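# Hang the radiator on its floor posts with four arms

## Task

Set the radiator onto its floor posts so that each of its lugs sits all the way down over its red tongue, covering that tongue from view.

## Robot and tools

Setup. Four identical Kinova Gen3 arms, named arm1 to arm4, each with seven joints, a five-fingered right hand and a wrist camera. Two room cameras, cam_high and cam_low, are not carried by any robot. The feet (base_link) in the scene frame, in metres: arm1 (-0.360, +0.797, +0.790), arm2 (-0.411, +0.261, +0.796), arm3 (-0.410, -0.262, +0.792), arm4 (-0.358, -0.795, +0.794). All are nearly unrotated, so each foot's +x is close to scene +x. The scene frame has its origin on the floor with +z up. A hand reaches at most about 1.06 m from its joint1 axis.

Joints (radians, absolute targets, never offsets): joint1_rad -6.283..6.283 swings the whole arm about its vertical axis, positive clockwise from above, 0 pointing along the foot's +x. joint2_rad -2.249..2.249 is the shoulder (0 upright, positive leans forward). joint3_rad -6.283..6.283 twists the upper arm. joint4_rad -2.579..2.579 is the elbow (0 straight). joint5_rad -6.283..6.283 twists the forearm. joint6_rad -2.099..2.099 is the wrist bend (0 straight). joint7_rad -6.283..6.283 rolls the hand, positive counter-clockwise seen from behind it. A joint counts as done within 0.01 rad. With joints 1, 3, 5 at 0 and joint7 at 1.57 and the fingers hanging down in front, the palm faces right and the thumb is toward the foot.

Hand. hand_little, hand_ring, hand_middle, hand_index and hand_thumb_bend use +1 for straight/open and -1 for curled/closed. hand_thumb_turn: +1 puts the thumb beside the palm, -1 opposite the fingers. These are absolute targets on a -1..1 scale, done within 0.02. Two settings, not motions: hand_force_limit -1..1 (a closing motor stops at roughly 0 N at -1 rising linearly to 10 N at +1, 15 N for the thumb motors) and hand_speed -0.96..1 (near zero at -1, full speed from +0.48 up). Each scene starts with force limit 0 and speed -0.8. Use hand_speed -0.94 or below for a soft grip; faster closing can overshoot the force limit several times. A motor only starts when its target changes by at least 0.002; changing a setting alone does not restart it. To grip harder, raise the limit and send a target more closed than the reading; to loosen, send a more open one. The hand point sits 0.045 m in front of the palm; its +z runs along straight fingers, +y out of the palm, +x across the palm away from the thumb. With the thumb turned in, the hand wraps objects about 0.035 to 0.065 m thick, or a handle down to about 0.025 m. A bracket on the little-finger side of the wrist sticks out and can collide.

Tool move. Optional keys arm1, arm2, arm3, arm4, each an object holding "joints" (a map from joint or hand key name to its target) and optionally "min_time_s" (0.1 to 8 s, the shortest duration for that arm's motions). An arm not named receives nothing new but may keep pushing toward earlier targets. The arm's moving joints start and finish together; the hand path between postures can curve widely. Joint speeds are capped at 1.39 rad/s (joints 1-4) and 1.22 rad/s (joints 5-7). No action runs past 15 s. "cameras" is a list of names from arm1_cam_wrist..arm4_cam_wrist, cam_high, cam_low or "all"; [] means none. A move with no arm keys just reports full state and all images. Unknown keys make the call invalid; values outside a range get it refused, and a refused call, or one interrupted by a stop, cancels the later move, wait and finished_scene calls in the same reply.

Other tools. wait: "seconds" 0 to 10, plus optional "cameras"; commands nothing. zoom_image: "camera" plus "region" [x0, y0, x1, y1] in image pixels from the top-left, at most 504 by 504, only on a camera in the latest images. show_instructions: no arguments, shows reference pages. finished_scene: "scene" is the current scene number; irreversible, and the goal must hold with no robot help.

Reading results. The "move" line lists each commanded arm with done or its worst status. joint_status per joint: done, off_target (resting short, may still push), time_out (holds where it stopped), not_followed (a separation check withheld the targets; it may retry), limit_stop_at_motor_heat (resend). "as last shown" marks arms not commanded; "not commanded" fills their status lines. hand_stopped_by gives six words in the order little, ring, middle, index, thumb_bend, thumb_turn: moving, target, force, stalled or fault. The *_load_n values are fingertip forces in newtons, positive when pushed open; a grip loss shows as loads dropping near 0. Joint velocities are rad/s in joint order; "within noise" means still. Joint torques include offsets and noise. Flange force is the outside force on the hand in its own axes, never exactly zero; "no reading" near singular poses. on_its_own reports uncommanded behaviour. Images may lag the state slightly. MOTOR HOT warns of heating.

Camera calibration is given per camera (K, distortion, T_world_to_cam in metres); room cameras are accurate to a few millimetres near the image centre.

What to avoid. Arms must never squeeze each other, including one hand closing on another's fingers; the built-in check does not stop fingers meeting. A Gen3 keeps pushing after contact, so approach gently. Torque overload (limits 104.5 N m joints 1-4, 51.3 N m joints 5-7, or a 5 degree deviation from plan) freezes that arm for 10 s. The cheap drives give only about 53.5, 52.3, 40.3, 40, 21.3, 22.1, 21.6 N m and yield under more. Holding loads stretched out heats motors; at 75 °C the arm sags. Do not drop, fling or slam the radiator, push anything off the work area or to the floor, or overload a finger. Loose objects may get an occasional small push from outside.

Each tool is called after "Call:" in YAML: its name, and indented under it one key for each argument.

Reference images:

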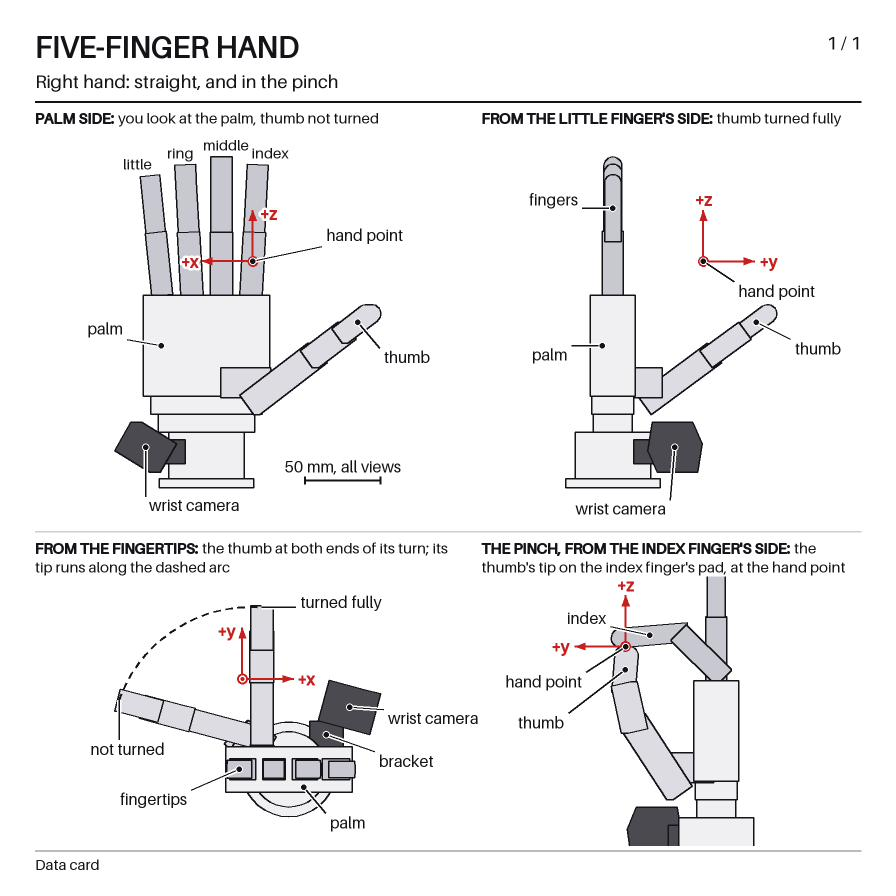

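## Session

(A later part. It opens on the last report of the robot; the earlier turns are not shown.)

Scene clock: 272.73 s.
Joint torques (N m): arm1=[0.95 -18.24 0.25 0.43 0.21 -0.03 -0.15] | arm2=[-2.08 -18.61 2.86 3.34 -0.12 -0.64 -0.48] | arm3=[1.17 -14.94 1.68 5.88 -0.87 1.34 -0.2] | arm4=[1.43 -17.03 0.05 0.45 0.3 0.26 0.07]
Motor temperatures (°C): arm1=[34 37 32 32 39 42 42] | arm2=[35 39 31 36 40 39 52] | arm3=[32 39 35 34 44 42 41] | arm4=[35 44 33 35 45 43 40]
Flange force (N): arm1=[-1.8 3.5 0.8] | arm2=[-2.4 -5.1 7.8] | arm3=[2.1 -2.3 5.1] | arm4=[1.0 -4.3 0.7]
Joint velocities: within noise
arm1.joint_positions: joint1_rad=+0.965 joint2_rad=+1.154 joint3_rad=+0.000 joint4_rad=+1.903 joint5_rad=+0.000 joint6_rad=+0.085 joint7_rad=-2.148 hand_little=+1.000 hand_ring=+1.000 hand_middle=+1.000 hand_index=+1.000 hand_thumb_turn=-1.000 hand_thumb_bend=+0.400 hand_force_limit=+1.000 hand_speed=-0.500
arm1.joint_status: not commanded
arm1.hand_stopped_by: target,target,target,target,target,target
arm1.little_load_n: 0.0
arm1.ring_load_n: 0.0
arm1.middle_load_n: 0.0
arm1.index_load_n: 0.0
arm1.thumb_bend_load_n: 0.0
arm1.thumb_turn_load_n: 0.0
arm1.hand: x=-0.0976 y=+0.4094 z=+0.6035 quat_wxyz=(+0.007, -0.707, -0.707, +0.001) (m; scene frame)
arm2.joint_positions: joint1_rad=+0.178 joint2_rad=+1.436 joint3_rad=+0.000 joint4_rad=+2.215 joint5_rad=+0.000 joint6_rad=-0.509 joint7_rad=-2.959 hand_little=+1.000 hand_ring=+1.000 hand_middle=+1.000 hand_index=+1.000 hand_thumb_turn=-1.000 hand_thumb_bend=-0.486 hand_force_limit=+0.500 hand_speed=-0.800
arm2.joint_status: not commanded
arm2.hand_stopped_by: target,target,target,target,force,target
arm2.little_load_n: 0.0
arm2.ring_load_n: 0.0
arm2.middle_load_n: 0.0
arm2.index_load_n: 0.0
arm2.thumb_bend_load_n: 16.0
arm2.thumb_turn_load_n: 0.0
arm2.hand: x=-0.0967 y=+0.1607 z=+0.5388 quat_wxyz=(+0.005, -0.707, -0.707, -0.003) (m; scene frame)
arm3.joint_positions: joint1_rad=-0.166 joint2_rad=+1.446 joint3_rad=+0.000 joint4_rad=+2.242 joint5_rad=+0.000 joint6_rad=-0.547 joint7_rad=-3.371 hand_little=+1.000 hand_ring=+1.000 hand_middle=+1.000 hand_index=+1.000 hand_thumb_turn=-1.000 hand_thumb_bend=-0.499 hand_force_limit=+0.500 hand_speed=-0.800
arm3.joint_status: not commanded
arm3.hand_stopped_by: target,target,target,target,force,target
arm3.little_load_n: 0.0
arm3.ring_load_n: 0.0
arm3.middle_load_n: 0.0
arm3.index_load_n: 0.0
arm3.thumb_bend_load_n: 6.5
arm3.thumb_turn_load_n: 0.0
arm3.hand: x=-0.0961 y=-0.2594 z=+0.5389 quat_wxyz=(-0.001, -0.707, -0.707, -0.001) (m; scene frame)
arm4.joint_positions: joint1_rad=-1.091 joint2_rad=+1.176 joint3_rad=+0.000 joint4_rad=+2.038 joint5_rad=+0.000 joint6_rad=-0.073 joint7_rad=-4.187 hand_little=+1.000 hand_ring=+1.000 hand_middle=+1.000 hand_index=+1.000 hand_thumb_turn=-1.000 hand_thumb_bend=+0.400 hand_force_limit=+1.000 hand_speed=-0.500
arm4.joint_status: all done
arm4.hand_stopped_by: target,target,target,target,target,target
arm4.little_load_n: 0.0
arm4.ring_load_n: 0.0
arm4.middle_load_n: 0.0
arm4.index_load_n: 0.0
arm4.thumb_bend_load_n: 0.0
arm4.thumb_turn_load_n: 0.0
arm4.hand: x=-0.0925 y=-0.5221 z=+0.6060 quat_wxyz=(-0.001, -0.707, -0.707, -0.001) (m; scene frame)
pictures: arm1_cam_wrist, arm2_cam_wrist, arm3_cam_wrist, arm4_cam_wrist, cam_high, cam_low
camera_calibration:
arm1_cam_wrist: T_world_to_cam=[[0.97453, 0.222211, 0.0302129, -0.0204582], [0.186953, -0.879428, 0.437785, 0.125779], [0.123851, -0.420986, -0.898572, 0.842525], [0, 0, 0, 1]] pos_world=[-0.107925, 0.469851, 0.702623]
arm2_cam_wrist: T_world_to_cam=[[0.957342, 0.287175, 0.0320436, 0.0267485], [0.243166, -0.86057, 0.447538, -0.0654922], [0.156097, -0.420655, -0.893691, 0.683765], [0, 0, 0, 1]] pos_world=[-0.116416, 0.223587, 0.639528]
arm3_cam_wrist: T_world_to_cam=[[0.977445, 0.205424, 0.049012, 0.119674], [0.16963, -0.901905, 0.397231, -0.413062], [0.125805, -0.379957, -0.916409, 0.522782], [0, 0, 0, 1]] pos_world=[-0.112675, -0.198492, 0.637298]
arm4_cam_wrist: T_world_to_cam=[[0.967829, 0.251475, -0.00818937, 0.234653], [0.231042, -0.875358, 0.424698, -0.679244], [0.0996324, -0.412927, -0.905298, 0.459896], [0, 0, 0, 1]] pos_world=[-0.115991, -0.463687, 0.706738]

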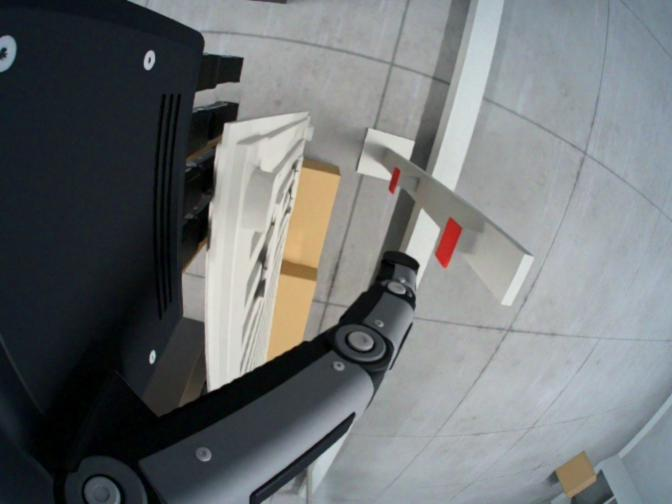

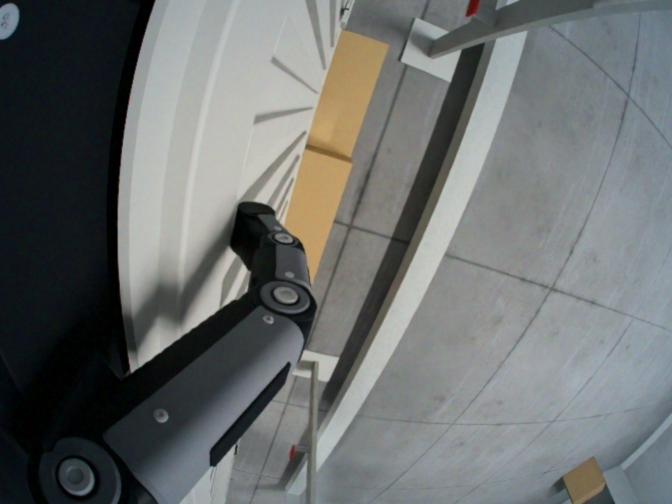

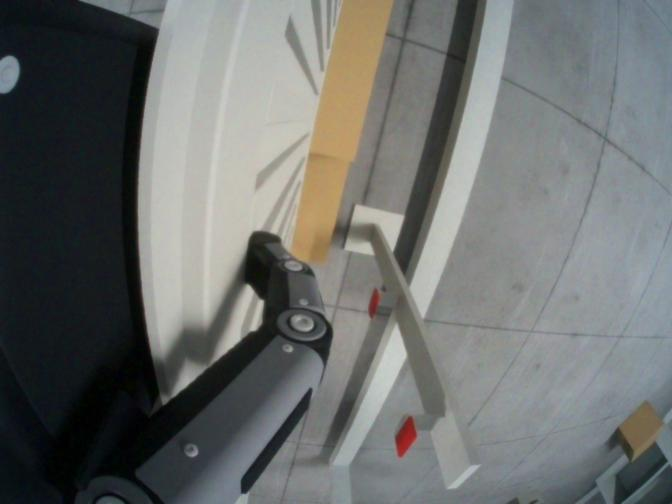

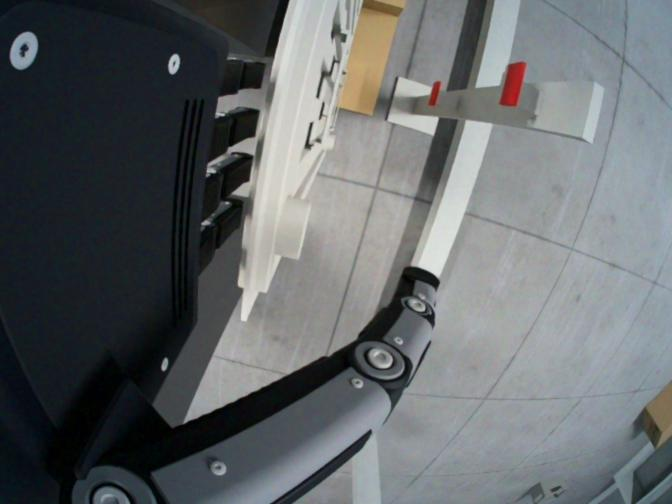

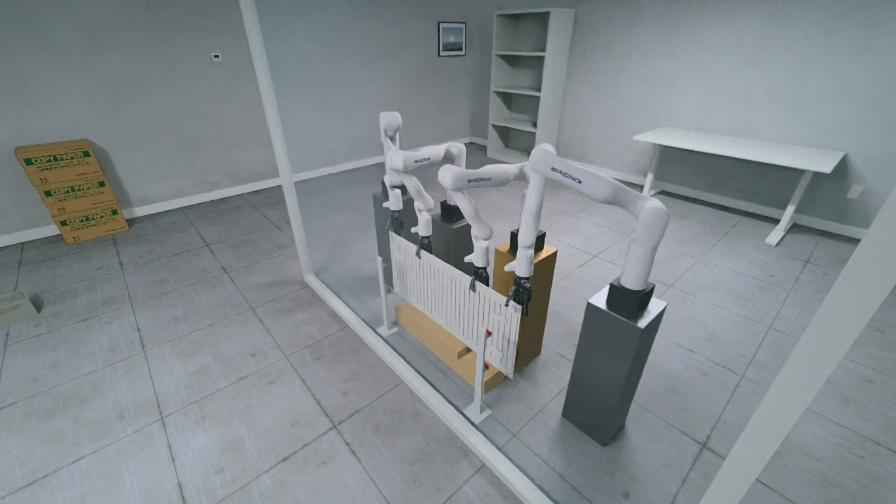

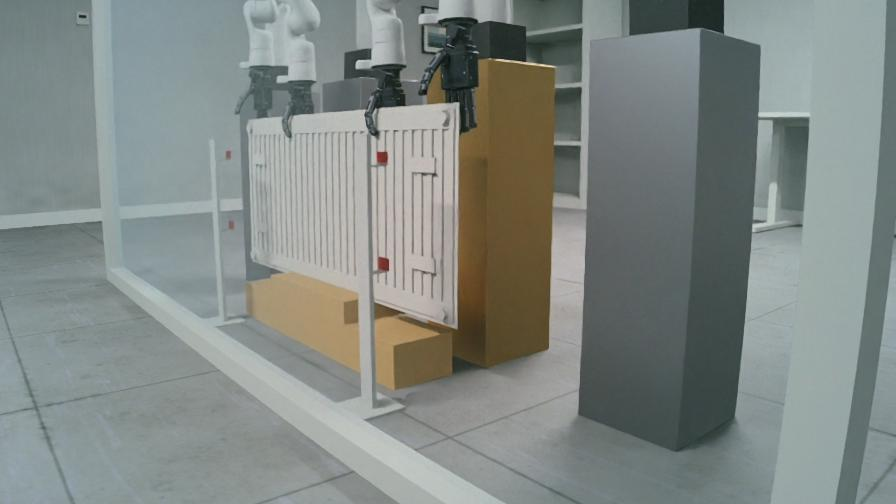

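Call:
move:
  arm1: {"joints":{"joint1_rad":0.9918,"joint2_rad":1.1510,"joint4_rad":1.9339,"joint6_rad":0.0567,"joint7_rad":-2.1218},"min_time_s":2}
  arm4: {"joints":{"joint1_rad":-1.1092,"joint2_rad":1.1810,"joint4_rad":2.0893,"joint6_rad":-0.1286,"joint7_rad":-4.2048},"min_time_s":2}

Call:
move:
  arm1: {"joints":{"joint2_rad":1.3348,"joint4_rad":1.8293,"joint6_rad":-0.0225},"min_time_s":2.5}
  arm4: {"joints":{"joint2_rad":1.3799,"joint4_rad":1.9676,"joint6_rad":-0.2059},"min_time_s":2.5}
  cameras: ["arm1_cam_wrist","arm4_cam_wrist","cam_low"]

Scene clock: 283.10 s.
Joint torques (N m): arm1=[0.9 -17.95 0.23 0.65 0.21 -0.03 -0.15] | arm2=[-2.09 -18.64 2.86 3.36 -0.11 -0.67 -0.46] | arm3=[1.2 -14.89 1.7 5.85 -0.87 1.35 -0.19] | arm4=[1.44 -16.56 0.07 0.92 0.29 0.28 0.05]
Motor temperatures (°C): arm1=[34 37 32 32 39 42 42] | arm2=[35 39 31 36 40 39 52] | arm3=[32 39 35 34 44 42 41] | arm4=[35 44 33 35 45 43 40]
Flange force (N): arm1=[-1.9 3.4 0.7] | arm2=[-2.4 -5.0 7.9] | arm3=[2.3 -2.3 5.0] | arm4=[1.0 -4.4 0.6]
move: arm1 done; arm4 done
Joint velocities: within noise
arm1.joint_positions: joint1_rad=+0.992 joint2_rad=+1.151 joint3_rad=+0.000 joint4_rad=+1.934 joint5_rad=+0.000 joint6_rad=+0.057 joint7_rad=-2.122 hand_little=+1.000 hand_ring=+1.000 hand_middle=+1.000 hand_index=+1.000 hand_thumb_turn=-1.000 hand_thumb_bend=+0.400 hand_force_limit=+1.000 hand_speed=-0.500
arm1.joint_status: all done
arm1.hand_stopped_by: target,target,target,target,target,target
arm1.little_load_n: 0.0
arm1.ring_load_n: 0.0
arm1.middle_load_n: 0.0
arm1.index_load_n: 0.0
arm1.thumb_bend_load_n: 0.0
arm1.thumb_turn_load_n: 0.0
arm1.hand: x=-0.1120 y=+0.4120 z=+0.6042 quat_wxyz=(+0.007, -0.707, -0.707, +0.001) (m; scene frame)
arm2, arm3: as last shown
arm2.thumb_bend_load_n: 15.5
arm2.thumb_turn_load_n: 0.5
arm3.thumb_bend_load_n: 6.0
arm4.joint_positions: joint1_rad=-1.109 joint2_rad=+1.181 joint3_rad=+0.000 joint4_rad=+2.089 joint5_rad=+0.000 joint6_rad=-0.129 joint7_rad=-4.205 hand_little=+1.000 hand_ring=+1.000 hand_middle=+1.000 hand_index=+1.000 hand_thumb_turn=-1.000 hand_thumb_bend=+0.400 hand_force_limit=+1.000 hand_speed=-0.500
arm4.joint_status: all done
arm4.hand_stopped_by: target,target,target,target,target,target
arm4.little_load_n: 0.0
arm4.ring_load_n: 0.0
arm4.middle_load_n: 0.0
arm4.index_load_n: 0.0
arm4.thumb_bend_load_n: 0.0
arm4.thumb_turn_load_n: 0.0
arm4.hand: x=-0.1061 y=-0.5332 z=+0.6059 quat_wxyz=(-0.001, -0.707, -0.707, -0.001) (m; scene frame)
pictures: none

Scene clock: 285.93 s.
Joint torques (N m): arm1=[0.94 -18.21 0.23 1.49 0.2 0.01 -0.15] | arm2=[-2.36 -19.11 2.36 2.43 0.04 -1.03 -0.42] | arm3=[1.17 -15.23 1.77 5.66 -0.87 1.23 -0.19] | arm4=[0.68 -15.75 -1.3 1.59 0.46 0.43 0.05]
Motor temperatures (°C): arm1=[34 37 32 32 39 42 42] | arm2=[35 39 31 36 40 39 52] | arm3=[32 39 35 34 44 42 41] | arm4=[35 43 33 35 45 43 40]
Flange force (N): arm1=[-2.2 3.6 1.2] | arm2=[-2.9 -6.7 7.0] | arm3=[2.2 -2.8 5.4] | arm4=[0.1 -2.2 -2.7]
move: arm1 done; arm4 done
Joint velocities: within noise
arm1.joint_positions: joint1_rad=+0.992 joint2_rad=+1.335 joint3_rad=+0.000 joint4_rad=+1.829 joint5_rad=+0.000 joint6_rad=-0.022 joint7_rad=-2.122 hand_little=+1.000 hand_ring=+1.000 hand_middle=+1.000 hand_index=+1.000 hand_thumb_turn=-1.000 hand_thumb_bend=+0.400 hand_force_limit=+1.000 hand_speed=-0.500
arm1.joint_status: all done
arm1.hand_stopped_by: target,target,target,target,target,target
arm1.little_load_n: 0.0
arm1.ring_load_n: 0.0
arm1.middle_load_n: 0.0
arm1.index_load_n: 0.0
arm1.thumb_bend_load_n: 0.0
arm1.thumb_turn_load_n: 0.0
arm1.hand: x=-0.1128 y=+0.4126 z=+0.5307 quat_wxyz=(+0.007, -0.707, -0.707, +0.001) (m; scene frame)
arm2, arm3: as last shown
arm2.thumb_bend_load_n: 16.0
arm2.thumb_turn_load_n: 0.0
arm3.thumb_bend_load_n: 5.5
arm4.joint_positions: joint1_rad=-1.109 joint2_rad=+1.380 joint3_rad=+0.000 joint4_rad=+1.968 joint5_rad=+0.000 joint6_rad=-0.206 joint7_rad=-4.205 hand_little=+1.000 hand_ring=+1.000 hand_middle=+1.000 hand_index=+1.000 hand_thumb_turn=-1.000 hand_thumb_bend=+0.400 hand_force_limit=+1.000 hand_speed=-0.500
arm4.joint_status: all done
arm4.hand_stopped_by: target,target,target,target,target,target
arm4.little_load_n: 0.0
arm4.ring_load_n: 0.0
arm4.middle_load_n: 0.0
arm4.index_load_n: 0.0
arm4.thumb_bend_load_n: 1.0
arm4.thumb_turn_load_n: 1.0
arm4.hand: x=-0.1059 y=-0.5331 z=+0.5299 quat_wxyz=(-0.001, -0.707, -0.707, -0.001) (m; scene frame)
pictures: arm1_cam_wrist, arm4_cam_wrist, cam_low
camera_calibration:
arm1_cam_wrist: T_world_to_cam=[[0.974521, 0.222244, 0.0302795, -0.00421289], [0.186942, -0.879382, 0.437881, 0.163266], [0.123944, -0.421063, -0.898523, 0.780266], [0, 0, 0, 1]] pos_world=[-0.123125, 0.473051, 0.629724]
arm4_cam_wrist: T_world_to_cam=[[0.967829, 0.251475, -0.00818937, 0.249693], [0.231042, -0.875358, 0.424698, -0.653568], [0.0996324, -0.412927, -0.905298, 0.387744], [0, 0, 0, 1]] pos_world=[-0.129291, -0.474787, 0.630638]

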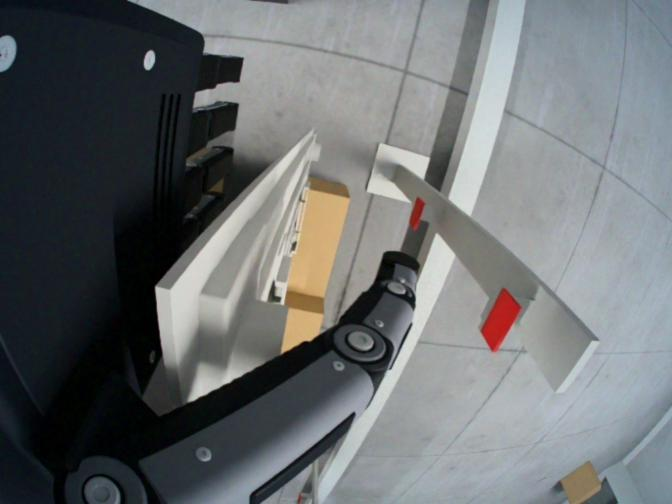

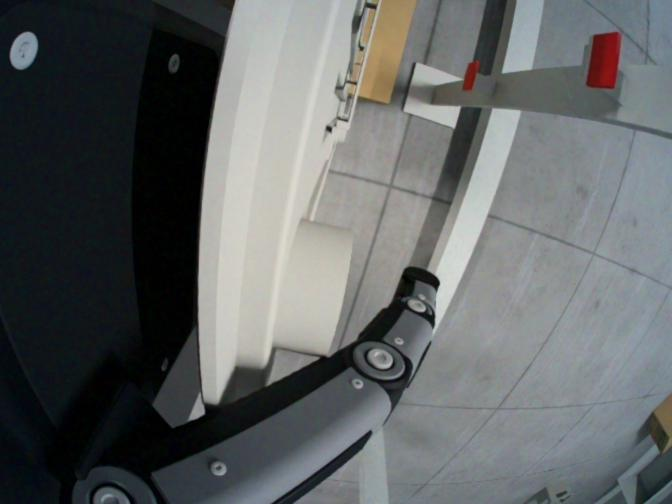

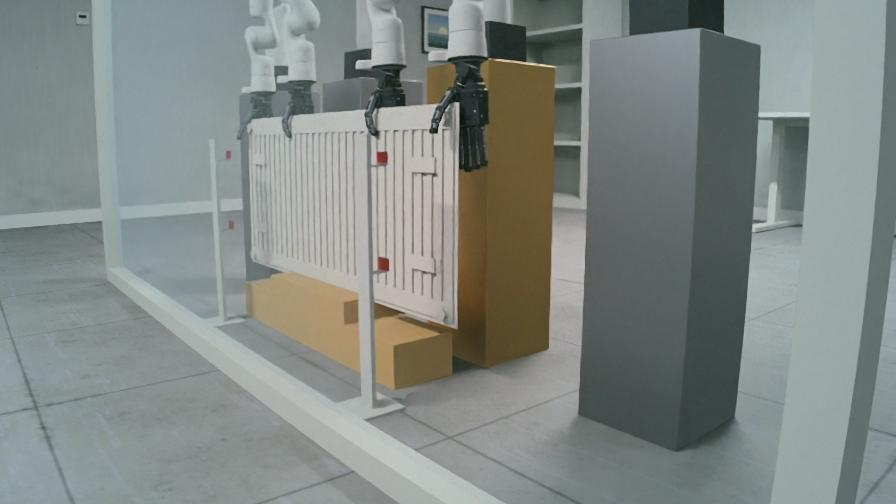

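Call:
move:
  arm1: {"joints":{"hand_thumb_bend":0.8}}
  arm4: {"joints":{"hand_thumb_bend":0.8}}

Call:
move:
  arm1: {"joints":{"joint1_rad":0.9648,"joint2_rad":1.3347,"joint4_rad":1.8094,"joint6_rad":-0.0025,"joint7_rad":-2.1488},"min_time_s":3}
  arm4: {"joints":{"joint1_rad":-1.0845,"joint2_rad":1.3770,"joint4_rad":1.9516,"joint6_rad":-0.1870,"joint7_rad":-4.1801},"min_time_s":3}
  cameras: ["arm1_cam_wrist","arm4_cam_wrist","cam_low"]

Scene clock: 289.77 s.
Joint torques (N m): arm1=[0.93 -18.21 0.25 1.48 0.18 -0.01 -0.16] | arm2=[-2.19 -18.31 2.58 3.43 -0.07 -0.53 -0.46] | arm3=[1.22 -15.11 1.81 5.74 -0.87 1.28 -0.19] | arm4=[1.48 -17.02 0.08 1.56 0.3 0.31 0.04]
Motor temperatures (°C): arm1=[34 37 32 32 39 41 42] | arm2=[35 39 31 36 40 39 52] | arm3=[32 39 35 34 44 42 41] | arm4=[35 43 33 35 45 43 40]
Flange force (N): arm1=[-2.2 3.5 1.2] | arm2=[-2.9 -5.0 7.3] | arm3=[2.4 -2.7 5.3] | arm4=[0.9 -4.3 0.4]
move: arm1 done; arm4 done
Joint velocities: within noise
arm1.joint_positions: joint1_rad=+0.992 joint2_rad=+1.335 joint3_rad=+0.000 joint4_rad=+1.829 joint5_rad=+0.000 joint6_rad=-0.022 joint7_rad=-2.122 hand_little=+1.000 hand_ring=+1.000 hand_middle=+1.000 hand_index=+1.000 hand_thumb_turn=-1.000 hand_thumb_bend=+0.800 hand_force_limit=+1.000 hand_speed=-0.500
arm1.joint_status: all done
arm1.hand_stopped_by: target,target,target,target,target,target
arm1.little_load_n: 0.0
arm1.ring_load_n: 0.0
arm1.middle_load_n: 0.0
arm1.index_load_n: -0.5
arm1.thumb_bend_load_n: 0.0
arm1.thumb_turn_load_n: 0.0
arm1.hand: x=-0.1128 y=+0.4126 z=+0.5306 quat_wxyz=(+0.007, -0.707, -0.707, +0.001) (m; scene frame)
arm2, arm3: as last shown
arm2.thumb_turn_load_n: 0.5
arm4.joint_positions: joint1_rad=-1.109 joint2_rad=+1.380 joint3_rad=+0.000 joint4_rad=+1.968 joint5_rad=+0.000 joint6_rad=-0.206 joint7_rad=-4.205 hand_little=+1.000 hand_ring=+1.000 hand_middle=+1.000 hand_index=+1.000 hand_thumb_turn=-1.000 hand_thumb_bend=+0.800 hand_force_limit=+1.000 hand_speed=-0.500
arm4.joint_status: all done
arm4.hand_stopped_by: target,target,target,target,target,target
arm4.little_load_n: 0.0
arm4.ring_load_n: 0.0
arm4.middle_load_n: 0.0
arm4.index_load_n: 0.0
arm4.thumb_bend_load_n: 0.0
arm4.thumb_turn_load_n: 0.0
arm4.hand: x=-0.1059 y=-0.5332 z=+0.5299 quat_wxyz=(-0.001, -0.707, -0.707, -0.001) (m; scene frame)
pictures: none

Scene clock: 293.07 s.
Joint torques (N m): arm1=[0.22 -18.83 -0.68 0.51 0.24 -0.33 -0.1] | arm2=[-1.85 -18.04 3.17 4.41 -0.25 -0.2 -0.49] | arm3=[1.17 -14.71 1.67 6.03 -0.86 1.46 -0.17] | arm4=[1.45 -17.22 0.08 1.36 0.3 0.24 0.05]
Motor temperatures (°C): arm1=[34 37 32 32 39 41 42] | arm2=[35 39 31 36 40 39 52] | arm3=[32 39 35 34 44 42 41] | arm4=[35 43 33 35 45 43 40]
Flange force (N): arm1=[-1.7 1.5 0.7] | arm2=[-2.2 -3.3 8.8] | arm3=[2.2 -2.0 4.9] | arm4=[1.0 -4.2 0.4]
move: arm1 done; arm4 done
Joint velocities: within noise
arm1.joint_positions: joint1_rad=+0.965 joint2_rad=+1.335 joint3_rad=+0.000 joint4_rad=+1.809 joint5_rad=+0.000 joint6_rad=-0.003 joint7_rad=-2.149 hand_little=+1.000 hand_ring=+1.000 hand_middle=+1.000 hand_index=+1.000 hand_thumb_turn=-1.000 hand_thumb_bend=+0.800 hand_force_limit=+1.000 hand_speed=-0.500
arm1.joint_status: all done
arm1.hand_stopped_by: target,target,target,target,target,target
arm1.little_load_n: 0.0
arm1.ring_load_n: 0.0
arm1.middle_load_n: 0.0
arm1.index_load_n: 0.0
arm1.thumb_bend_load_n: 0.0
arm1.thumb_turn_load_n: 0.0
arm1.hand: x=-0.0999 y=+0.4126 z=+0.5305 quat_wxyz=(+0.007, -0.707, -0.707, +0.001) (m; scene frame)
arm2, arm3: as last shown
arm2.thumb_bend_load_n: 15.5
arm3.thumb_bend_load_n: 6.5
arm4.joint_positions: joint1_rad=-1.085 joint2_rad=+1.377 joint3_rad=+0.000 joint4_rad=+1.952 joint5_rad=+0.000 joint6_rad=-0.187 joint7_rad=-4.180 hand_little=+1.000 hand_ring=+1.000 hand_middle=+1.000 hand_index=+1.000 hand_thumb_turn=-1.000 hand_thumb_bend=+0.800 hand_force_limit=+1.000 hand_speed=-0.500
arm4.joint_status: all done
arm4.hand_stopped_by: target,target,target,target,target,target
arm4.little_load_n: 0.0
arm4.ring_load_n: -0.5
arm4.middle_load_n: 0.0
arm4.index_load_n: 0.0
arm4.thumb_bend_load_n: 0.0
arm4.thumb_turn_load_n: 0.0
arm4.hand: x=-0.0959 y=-0.5331 z=+0.5300 quat_wxyz=(-0.001, -0.707, -0.707, -0.001) (m; scene frame)
pictures: arm1_cam_wrist, arm4_cam_wrist, cam_low
camera_calibration:
arm1_cam_wrist: T_world_to_cam=[[0.974521, 0.222244, 0.0302795, -0.0167812], [0.186942, -0.879382, 0.437881, 0.160898], [0.123944, -0.421063, -0.898523, 0.778577], [0, 0, 0, 1]] pos_world=[-0.110225, 0.473051, 0.629624]
arm4_cam_wrist: T_world_to_cam=[[0.967813, 0.251533, -0.00835239, 0.240144], [0.231151, -0.875284, 0.424792, -0.655932], [0.0995386, -0.413049, -0.905253, 0.386741], [0, 0, 0, 1]] pos_world=[-0.11929, -0.474787, 0.630739]

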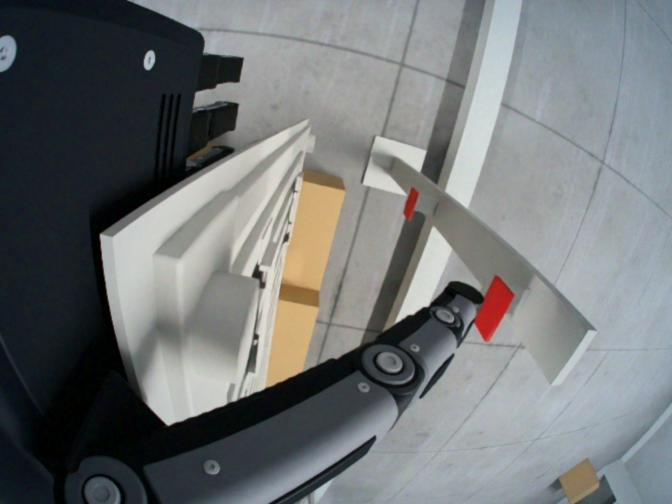

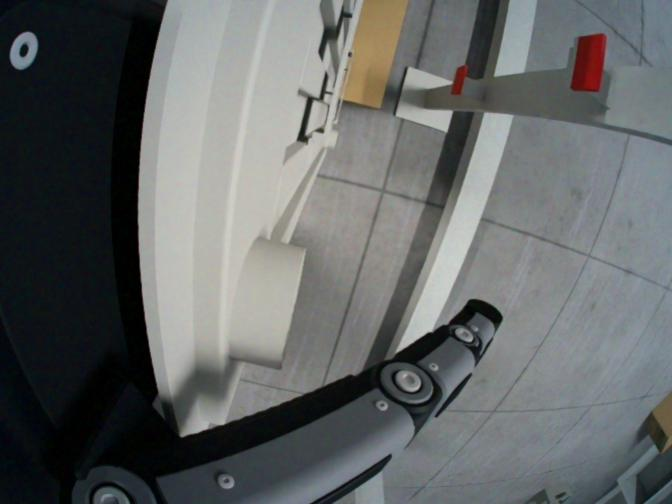

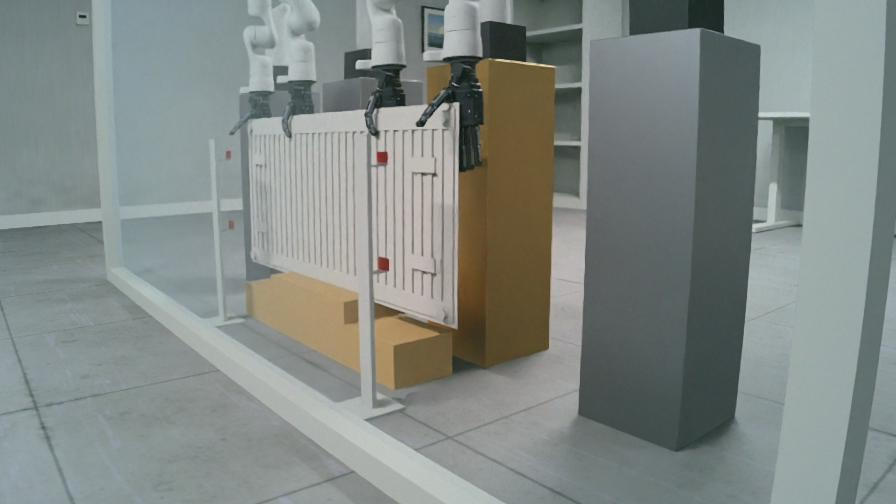

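Call:
move:
  arm4: {"joints":{"joint1_rad":-1.0771,"joint2_rad":1.3761,"joint4_rad":1.9468,"joint6_rad":-0.1813,"joint7_rad":-4.1727},"min_time_s":2}

Call:
move:
  arm1: {"joints":{"hand_thumb_bend":-0.95,"hand_speed":-0.6,"hand_force_limit":-0.4}}
  arm4: {"joints":{"hand_thumb_bend":-0.95,"hand_speed":-0.6,"hand_force_limit":-0.4}}
  cameras: ["arm1_cam_wrist","arm4_cam_wrist","cam_low"]

Scene clock: 296.20 s.
Joint torques (N m): arm1=[0.24 -18.79 -0.68 0.53 0.27 -0.33 -0.11] | arm2=[-1.87 -18.05 3.15 4.37 -0.23 -0.18 -0.52] | arm3=[1.23 -14.71 1.64 6.03 -0.87 1.45 -0.2] | arm4=[1.45 -17.26 0.09 1.29 0.28 0.26 0.04]
Motor temperatures (°C): arm1=[34 37 32 32 39 41 42] | arm2=[35 39 31 36 40 39 52] | arm3=[32 39 35 34 44 42 41] | arm4=[35 43 33 35 45 43 40]
Flange force (N): arm1=[-1.7 1.6 0.6] | arm2=[-2.2 -3.5 8.7] | arm3=[2.3 -2.0 4.9] | arm4=[0.9 -4.2 0.3]
move: arm4 done
Joint velocities: within noise
arm1, arm2, arm3: as last shown
arm1.thumb_bend_load_n: -0.5
arm4.joint_positions: joint1_rad=-1.077 joint2_rad=+1.376 joint3_rad=+0.000 joint4_rad=+1.947 joint5_rad=+0.000 joint6_rad=-0.181 joint7_rad=-4.173 hand_little=+1.000 hand_ring=+1.000 hand_middle=+1.000 hand_index=+1.000 hand_thumb_turn=-1.000 hand_thumb_bend=+0.800 hand_force_limit=+1.000 hand_speed=-0.500
arm4.joint_status: all done
arm4.hand_stopped_by: target,target,target,target,target,target
arm4.little_load_n: 0.0
arm4.ring_load_n: 0.0
arm4.middle_load_n: 0.0
arm4.index_load_n: 0.0
arm4.thumb_bend_load_n: 0.0
arm4.thumb_turn_load_n: 0.0
arm4.hand: x=-0.0928 y=-0.5332 z=+0.5300 quat_wxyz=(-0.001, -0.707, -0.707, -0.001) (m; scene frame)
pictures: none

Scene clock: 299.60 s.
Joint torques (N m): arm1=[0.81 -18.33 0.24 1.52 0.31 0.11 -0.06] | arm2=[-2.12 -18.31 2.86 3.73 -0.1 -0.45 -0.42] | arm3=[0.98 -15.63 1.37 4.8 -0.74 0.83 -0.16] | arm4=[1.3 -14.92 -1.25 1.01 0.04 0.33 -0.39]
Motor temperatures (°C): arm1=[34 37 32 32 39 41 42] | arm2=[35 39 31 36 40 39 52] | arm3=[32 39 35 34 44 42 41] | arm4=[35 43 33 35 45 43 40]
Flange force (N): arm1=[-2.4 3.7 1.5] | arm2=[-2.5 -4.5 7.9] | arm3=[1.3 -3.8 4.4] | arm4=[0.1 -2.9 -6.0]
move: arm1 off_target; arm4 off_target
Joint velocities: within noise
arm1.joint_positions: joint1_rad=+0.965 joint2_rad=+1.335 joint3_rad=+0.000 joint4_rad=+1.809 joint5_rad=+0.000 joint6_rad=-0.003 joint7_rad=-2.149 hand_little=+1.000 hand_ring=+1.000 hand_middle=+1.000 hand_index=+1.000 hand_thumb_turn=-1.000 hand_thumb_bend=-0.374 hand_force_limit=-0.400 hand_speed=-0.600
arm1.joint_status: hand_thumb_bend off_target (ended at -0.374, target -0.950); the others done
arm1.hand_stopped_by: target,target,target,target,force,target
arm1.little_load_n: 0.0
arm1.ring_load_n: 0.0
arm1.middle_load_n: 0.0
arm1.index_load_n: 0.0
arm1.thumb_bend_load_n: 4.5
arm1.thumb_turn_load_n: 0.5
arm1.hand: x=-0.0999 y=+0.4126 z=+0.5305 quat_wxyz=(+0.007, -0.707, -0.707, +0.001) (m; scene frame)
arm2, arm3: as last shown
arm2.thumb_bend_load_n: 16.0
arm3.joint_positions: joint1_rad=-0.166 joint2_rad=+1.446 joint3_rad=+0.000 joint4_rad=+2.242 joint5_rad=+0.000 joint6_rad=-0.547 joint7_rad=-3.371 hand_little=+1.000 hand_ring=+1.000 hand_middle=+1.000 hand_index=+1.000 hand_thumb_turn=-1.000 hand_thumb_bend=-0.500 hand_force_limit=+0.500 hand_speed=-0.800
arm3.index_load_n: -0.5
arm3.thumb_bend_load_n: 3.5
arm4.joint_positions: joint1_rad=-1.077 joint2_rad=+1.376 joint3_rad=+0.000 joint4_rad=+1.947 joint5_rad=+0.000 joint6_rad=-0.181 joint7_rad=-4.173 hand_little=+1.000 hand_ring=+1.000 hand_middle=+1.000 hand_index=+1.000 hand_thumb_turn=-1.000 hand_thumb_bend=-0.373 hand_force_limit=-0.400 hand_speed=-0.600
arm4.joint_status: hand_thumb_bend off_target (ended at -0.373, target -0.950); the others done
arm4.hand_stopped_by: target,target,target,target,force,target
arm4.little_load_n: 0.0
arm4.ring_load_n: 0.0
arm4.middle_load_n: 0.0
arm4.index_load_n: 0.0
arm4.thumb_bend_load_n: 5.5
arm4.thumb_turn_load_n: 5.0
arm4.hand: x=-0.0928 y=-0.5331 z=+0.5301 quat_wxyz=(-0.001, -0.707, -0.707, -0.001) (m; scene frame)
pictures: arm1_cam_wrist, arm4_cam_wrist, cam_low
camera_calibration:
arm1_cam_wrist: T_world_to_cam=[[0.974521, 0.222244, 0.0302795, -0.0167812], [0.186942, -0.879382, 0.437881, 0.160898], [0.123944, -0.421063, -0.898523, 0.778577], [0, 0, 0, 1]] pos_world=[-0.110225, 0.473051, 0.629624]
arm4_cam_wrist: T_world_to_cam=[[0.967829, 0.251475, -0.00818937, 0.237112], [0.231042, -0.875358, 0.424698, -0.656614], [0.0996324, -0.412927, -0.905298, 0.386539], [0, 0, 0, 1]] pos_world=[-0.116291, -0.474787, 0.630738]

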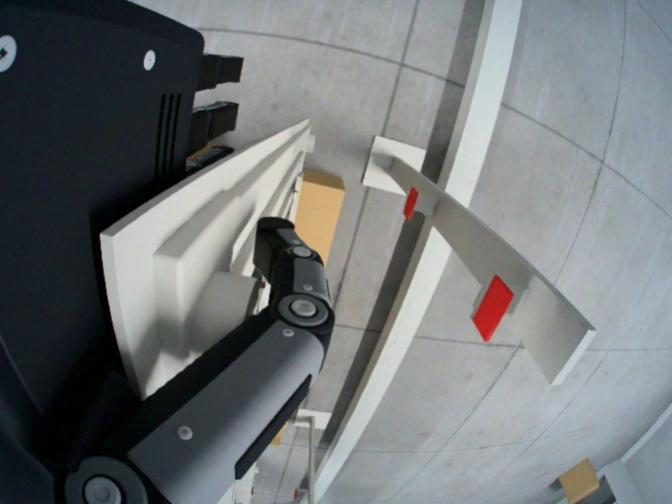

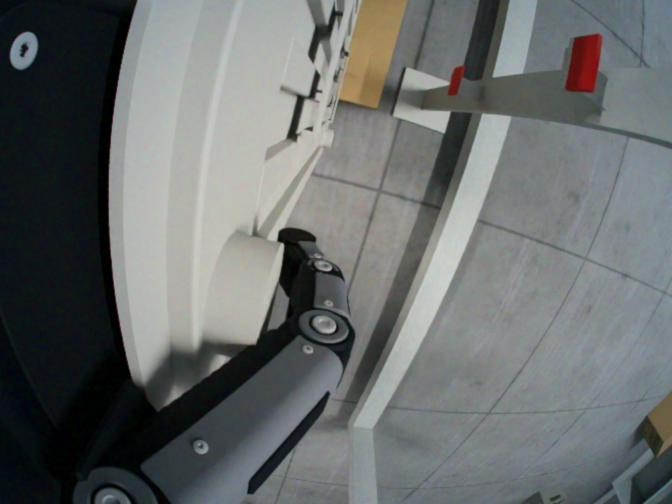

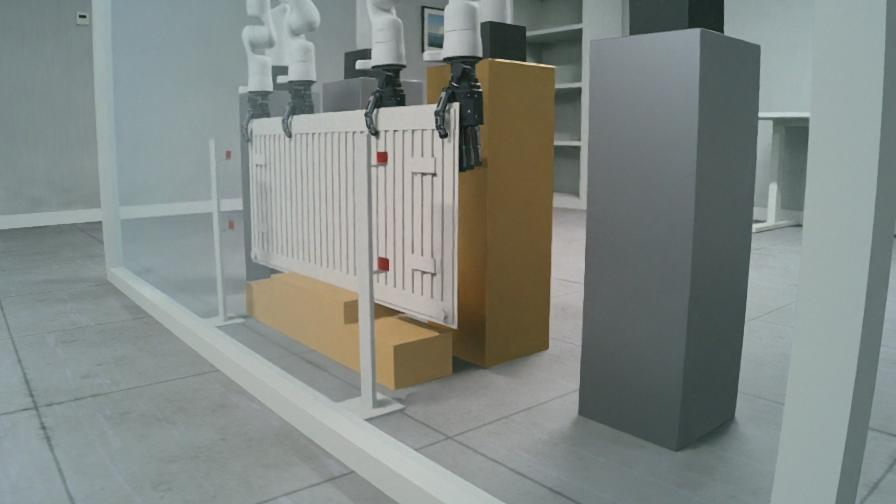

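Call:
move:
  arm1: {"joints":{"joint2_rad":1.3203,"joint4_rad":1.8195,"joint6_rad":0.0018},"min_time_s":1.5}

Call:
move:
  arm1: {"joints":{"joint2_rad":1.3051,"joint4_rad":1.8291,"joint6_rad":0.0074},"min_time_s":1.5}
  cameras: ["arm1_cam_wrist","cam_low"]

Scene clock: 310.17 s.
Joint torques (N m): arm1=[0.21 -19.52 -0.66 0.18 0.23 -0.46 -0.07] | arm2=[-1.6 -17.79 3.66 4.75 -0.37 0.01 -0.49] | arm3=[0.9 -15.33 1.29 5.07 -0.7 0.99 -0.16] | arm4=[1.23 -14.63 -1.11 1.09 0.14 0.38 -0.26]
Motor temperatures (°C): arm1=[34 37 32 32 39 41 42] | arm2=[35 39 31 36 40 39 52] | arm3=[32 39 35 34 44 42 41] | arm4=[35 42 33 35 45 42 40]
Flange force (N): arm1=[-1.3 1.3 1.8] | arm2=[-1.3 -2.7 8.9] | arm3=[1.2 -3.2 4.3] | arm4=[0.4 -2.9 -6.6]
move: arm1 done
Joint velocities: within noise
arm1.joint_positions: joint1_rad=+0.965 joint2_rad=+1.320 joint3_rad=+0.000 joint4_rad=+1.819 joint5_rad=+0.000 joint6_rad=+0.002 joint7_rad=-2.149 hand_little=+1.000 hand_ring=+1.000 hand_middle=+1.000 hand_index=+1.000 hand_thumb_turn=-1.000 hand_thumb_bend=-0.375 hand_force_limit=-0.400 hand_speed=-0.600
arm1.joint_status: all done
arm1.hand_stopped_by: target,target,target,target,force,target
arm1.little_load_n: 0.0
arm1.ring_load_n: 0.0
arm1.middle_load_n: 0.0
arm1.index_load_n: 0.0
arm1.thumb_bend_load_n: 0.0
arm1.thumb_turn_load_n: 0.0
arm1.hand: x=-0.0999 y=+0.4126 z=+0.5363 quat_wxyz=(+0.007, -0.707, -0.707, +0.001) (m; scene frame)
arm2, arm3, arm4: as last shown
arm3.index_load_n: 0.0
arm3.thumb_bend_load_n: 4.5
arm3.thumb_turn_load_n: 0.5
arm4.hand: x=-0.0928 y=-0.5332 z=+0.5300 quat_wxyz=(-0.001, -0.707, -0.707, -0.001) (m; scene frame)
pictures: none

Scene clock: 311.97 s.
Joint torques (N m): arm1=[0.5 -21.57 -0.2 0.49 0.28 -0.34 -0.09] | arm2=[-1.69 -17.89 3.49 4.46 -0.32 -0.11 -0.48] | arm3=[0.88 -15.35 1.25 5.07 -0.67 0.98 -0.15] | arm4=[1.27 -15.18 -1.06 0.88 0.14 0.26 -0.24]
Motor temperatures (°C): arm1=[34 37 32 32 39 41 42] | arm2=[35 39 31 36 40 39 52] | arm3=[32 39 35 34 44 42 41] | arm4=[35 42 33 35 45 42 40]
Flange force (N): arm1=[-1.5 2.3 7.6] | arm2=[-1.5 -3.2 8.5] | arm3=[1.2 -3.2 4.3] | arm4=[0.1 -3.3 -5.7]
move: arm1 done
Joint velocities: within noise
arm1.joint_positions: joint1_rad=+0.965 joint2_rad=+1.305 joint3_rad=+0.000 joint4_rad=+1.829 joint5_rad=+0.000 joint6_rad=+0.007 joint7_rad=-2.149 hand_little=+1.000 hand_ring=+1.000 hand_middle=+1.000 hand_index=+1.000 hand_thumb_turn=-1.000 hand_thumb_bend=-0.374 hand_force_limit=-0.400 hand_speed=-0.600
arm1.joint_status: all done
arm1.hand_stopped_by: target,target,target,target,force,target
arm1.little_load_n: -0.5
arm1.ring_load_n: 0.0
arm1.middle_load_n: 0.0
arm1.index_load_n: 0.0
arm1.thumb_bend_load_n: 4.5
arm1.thumb_turn_load_n: 0.5
arm1.hand: x=-0.0997 y=+0.4125 z=+0.5425 quat_wxyz=(+0.007, -0.707, -0.707, +0.001) (m; scene frame)
arm2.joint_positions: joint1_rad=+0.178 joint2_rad=+1.436 joint3_rad=+0.000 joint4_rad=+2.215 joint5_rad=+0.000 joint6_rad=-0.509 joint7_rad=-2.959 hand_little=+1.000 hand_ring=+1.000 hand_middle=+1.000 hand_index=+1.000 hand_thumb_turn=-1.000 hand_thumb_bend=-0.486 hand_force_limit=+0.500 hand_speed=-0.800
arm2.joint_status: not commanded
arm2.hand_stopped_by: target,target,target,target,force,target
arm2.little_load_n: 0.0
arm2.ring_load_n: 0.0
arm2.middle_load_n: 0.0
arm2.index_load_n: 0.0
arm2.thumb_bend_load_n: 16.0
arm2.thumb_turn_load_n: 0.5
arm2.hand: x=-0.0967 y=+0.1607 z=+0.5388 quat_wxyz=(+0.005, -0.707, -0.707, -0.003) (m; scene frame)
arm3.joint_positions: joint1_rad=-0.166 joint2_rad=+1.446 joint3_rad=+0.000 joint4_rad=+2.242 joint5_rad=+0.000 joint6_rad=-0.547 joint7_rad=-3.371 hand_little=+1.000 hand_ring=+1.000 hand_middle=+1.000 hand_index=+1.000 hand_thumb_turn=-1.000 hand_thumb_bend=-0.500 hand_force_limit=+0.500 hand_speed=-0.800
arm3.joint_status: not commanded
arm3.hand_stopped_by: target,target,target,target,force,target
arm3.little_load_n: 0.0
arm3.ring_load_n: 0.0
arm3.middle_load_n: 0.0
arm3.index_load_n: 0.0
arm3.thumb_bend_load_n: 4.5
arm3.thumb_turn_load_n: 0.5
arm3.hand: x=-0.0961 y=-0.2594 z=+0.5389 quat_wxyz=(-0.001, -0.707, -0.707, -0.001) (m; scene frame)
arm4: as last shown
arm4.thumb_turn_load_n: 4.5
pictures: arm1_cam_wrist, cam_low
camera_calibration:
arm1_cam_wrist: T_world_to_cam=[[0.974521, 0.222244, 0.0302795, -0.0173172], [0.186942, -0.879382, 0.437881, 0.155518], [0.123944, -0.421063, -0.898523, 0.789293], [0, 0, 0, 1]] pos_world=[-0.110025, 0.472951, 0.641624]

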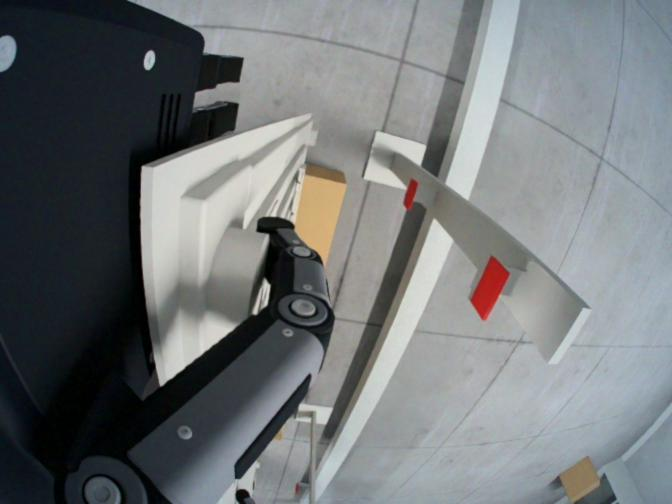

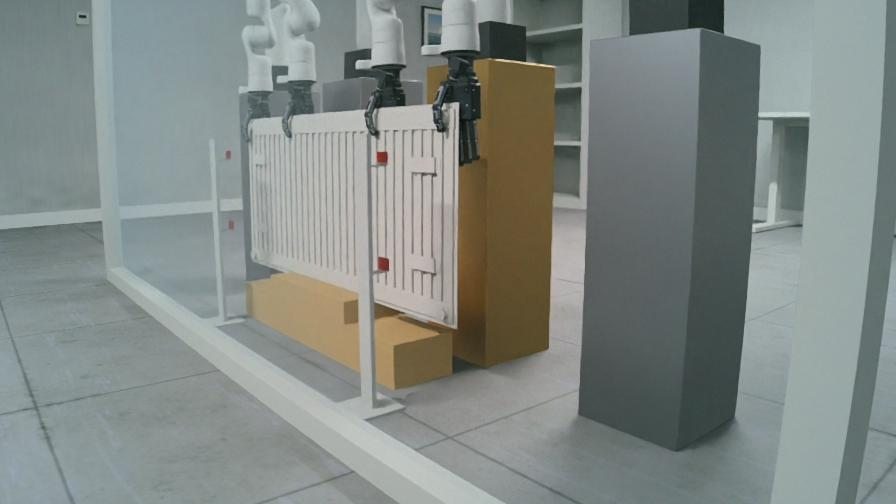

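Call:
move:
  arm1: {"joints":{"joint2_rad":1.2904,"joint4_rad":1.8384,"joint6_rad":0.0128},"min_time_s":1.5}
  cameras: ["arm1_cam_wrist"]

Scene clock: 314.07 s.
Joint torques (N m): arm1=[0.63 -29.37 0.34 0.84 0.34 -0.33 -0.03] | arm2=[-2.52 -15.74 1.73 4.34 0.19 0.28 -0.46] | arm3=[0.63 -15.53 0.75 4.98 -0.52 0.93 -0.12] | arm4=[1 -16.43 -0.85 0.44 0.41 0.05 0.06]
Motor temperatures (°C): arm1=[34 37 32 32 39 41 42] | arm2=[35 39 31 36 40 39 52] | arm3=[32 39 35 34 44 42 41] | arm4=[35 42 33 35 45 42 40]
Flange force (N): arm1=[-2.6 3.4 27.4] | arm2=[-4.8 -2.5 2.9] | arm3=[0.2 -3.3 4.6] | arm4=[-0.8 -4.0 -3.5]
move: arm1 done
Joint velocities: within noise
arm1.joint_positions: joint1_rad=+0.965 joint2_rad=+1.290 joint3_rad=+0.000 joint4_rad=+1.838 joint5_rad=+0.000 joint6_rad=+0.013 joint7_rad=-2.149 hand_little=+1.000 hand_ring=+1.000 hand_middle=+1.000 hand_index=+1.000 hand_thumb_turn=-1.000 hand_thumb_bend=-0.370 hand_force_limit=-0.400 hand_speed=-0.600
arm1.joint_status: all done
arm1.hand_stopped_by: target,target,target,target,force,target
arm1.little_load_n: 0.0
arm1.ring_load_n: 0.0
arm1.middle_load_n: 0.0
arm1.index_load_n: 0.0
arm1.thumb_bend_load_n: 24.5
arm1.thumb_turn_load_n: 3.5
arm1.hand: x=-0.0996 y=+0.4124 z=+0.5485 quat_wxyz=(+0.007, -0.707, -0.707, +0.001) (m; scene frame)
arm2, arm3, arm4: as last shown
arm2.thumb_bend_load_n: 15.5
arm2.thumb_turn_load_n: 0.0
arm4.thumb_turn_load_n: 5.0
pictures: arm1_cam_wrist
camera_calibration:
arm1_cam_wrist: T_world_to_cam=[[0.974519, 0.222251, 0.0303008, -0.0175912], [0.18695, -0.87942, 0.437801, 0.152855], [0.123949, -0.420981, -0.898561, 0.794616], [0, 0, 0, 1]] pos_world=[-0.109925, 0.472851, 0.647624]

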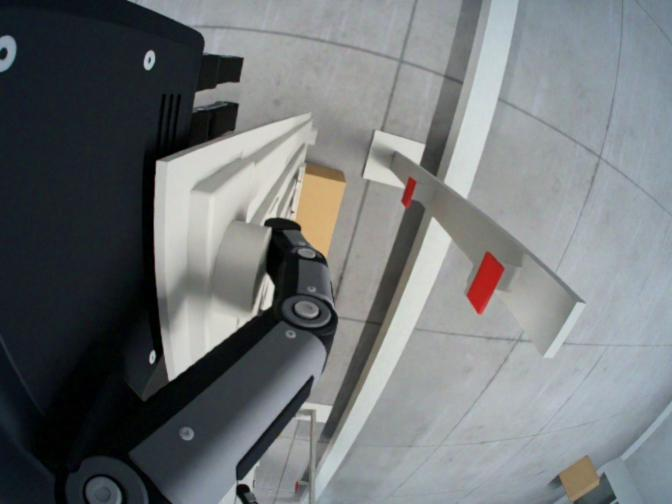

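Call:
move:
  arm1: {"joints":{"joint2_rad":1.3137,"joint4_rad":1.8237,"joint6_rad":0.0042},"min_time_s":2}

Call:
move:
  arm1: {"joints":{"hand_thumb_bend":-0.9,"hand_force_limit":0.3,"hand_speed":-0.6}}
  cameras: ["arm1_cam_wrist"]

Scene clock: 317.80 s.
Joint torques (N m): arm1=[0.94 -18.42 0.29 1.21 0.18 -0.03 -0.14] | arm2=[-1.5 -18.21 3.88 4.86 -0.42 -0.07 -0.5] | arm3=[1.19 -15.16 1.78 5.27 -0.86 1.11 -0.16] | arm4=[1.93 -14.55 0.12 0.6 0.2 0.13 -0.07]
Motor temperatures (°C): arm1=[34 37 32 32 39 41 42] | arm2=[35 39 31 36 40 39 52] | arm3=[32 39 35 34 44 42 41] | arm4=[35 42 33 34 45 42 40]
Flange force (N): arm1=[-2.1 3.6 1.2] | arm2=[-0.9 -2.7 10.2] | arm3=[2.3 -3.2 4.3] | arm4=[1.2 -5.3 -7.8]
move: arm1 done
Joint velocities: within noise
arm1.joint_positions: joint1_rad=+0.965 joint2_rad=+1.314 joint3_rad=+0.000 joint4_rad=+1.824 joint5_rad=+0.000 joint6_rad=+0.004 joint7_rad=-2.149 hand_little=+1.000 hand_ring=+1.000 hand_middle=+1.000 hand_index=+1.000 hand_thumb_turn=-1.000 hand_thumb_bend=-0.375 hand_force_limit=-0.400 hand_speed=-0.600
arm1.joint_status: all done
arm1.hand_stopped_by: target,target,target,target,force,target
arm1.little_load_n: 0.0
arm1.ring_load_n: 0.0
arm1.middle_load_n: 0.0
arm1.index_load_n: 0.0
arm1.thumb_bend_load_n: 0.0
arm1.thumb_turn_load_n: 0.0
arm1.hand: x=-0.0998 y=+0.4126 z=+0.5390 quat_wxyz=(+0.007, -0.707, -0.707, +0.001) (m; scene frame)
arm2, arm3, arm4: as last shown
arm2.thumb_turn_load_n: 0.5
arm3.thumb_turn_load_n: 0.0
pictures: none

Scene clock: 318.30 s.
Joint torques (N m): arm1=[0.67 -18.51 0.13 1.69 0.26 0.24 -0.1] | arm2=[-1.55 -17.99 3.79 4.18 -0.36 -0.24 -0.47] | arm3=[1.14 -15.07 1.78 5.31 -0.88 1.13 -0.15] | arm4=[1.42 -14.38 -0.59 0.75 0.32 0.25 -0.02]
Motor temperatures (°C): arm1=[34 37 32 32 39 41 42] | arm2=[35 39 31 36 40 39 52] | arm3=[32 39 35 34 44 42 41] | arm4=[35 42 33 34 45 42 40]
Flange force (N): arm1=[-2.9 3.5 2.4] | arm2=[-0.8 -3.4 8.2] | arm3=[2.1 -3.0 4.2] | arm4=[0.6 -4.2 -7.9]
move: arm1 off_target
Joint velocities: within noise
arm1.joint_positions: joint1_rad=+0.965 joint2_rad=+1.314 joint3_rad=+0.000 joint4_rad=+1.824 joint5_rad=+0.000 joint6_rad=+0.004 joint7_rad=-2.149 hand_little=+1.000 hand_ring=+1.000 hand_middle=+1.000 hand_index=+1.000 hand_thumb_turn=-1.000 hand_thumb_bend=-0.443 hand_force_limit=+0.300 hand_speed=-0.600
arm1.joint_status: hand_thumb_bend off_target (ended at -0.443, target -0.900); the others done
arm1.hand_stopped_by: target,target,target,target,force,target
arm1.little_load_n: 0.0
arm1.ring_load_n: 0.0
arm1.middle_load_n: 0.0
arm1.index_load_n: 0.0
arm1.thumb_bend_load_n: 9.5
arm1.thumb_turn_load_n: 1.0
arm1.hand: x=-0.0998 y=+0.4126 z=+0.5390 quat_wxyz=(+0.007, -0.707, -0.707, +0.001) (m; scene frame)
arm2, arm3, arm4: as last shown
arm3.thumb_bend_load_n: 5.0
arm4.thumb_turn_load_n: 4.5
pictures: arm1_cam_wrist
camera_calibration:
arm1_cam_wrist: T_world_to_cam=[[0.974521, 0.222244, 0.0302795, -0.017136], [0.186942, -0.879382, 0.437881, 0.157158], [0.123944, -0.421063, -0.898523, 0.786203], [0, 0, 0, 1]] pos_world=[-0.110125, 0.473051, 0.638124]

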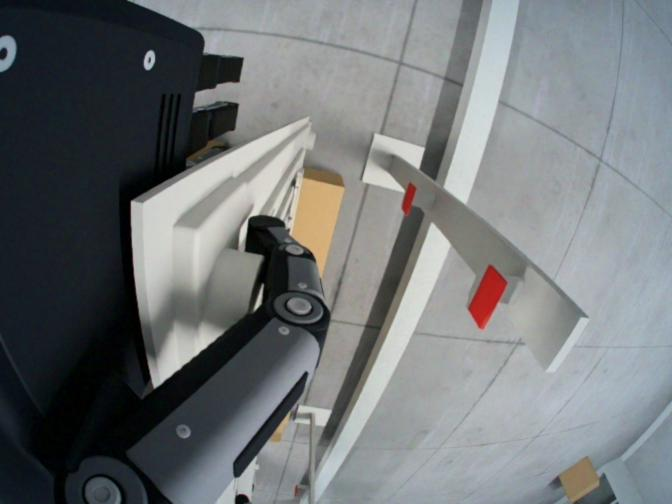

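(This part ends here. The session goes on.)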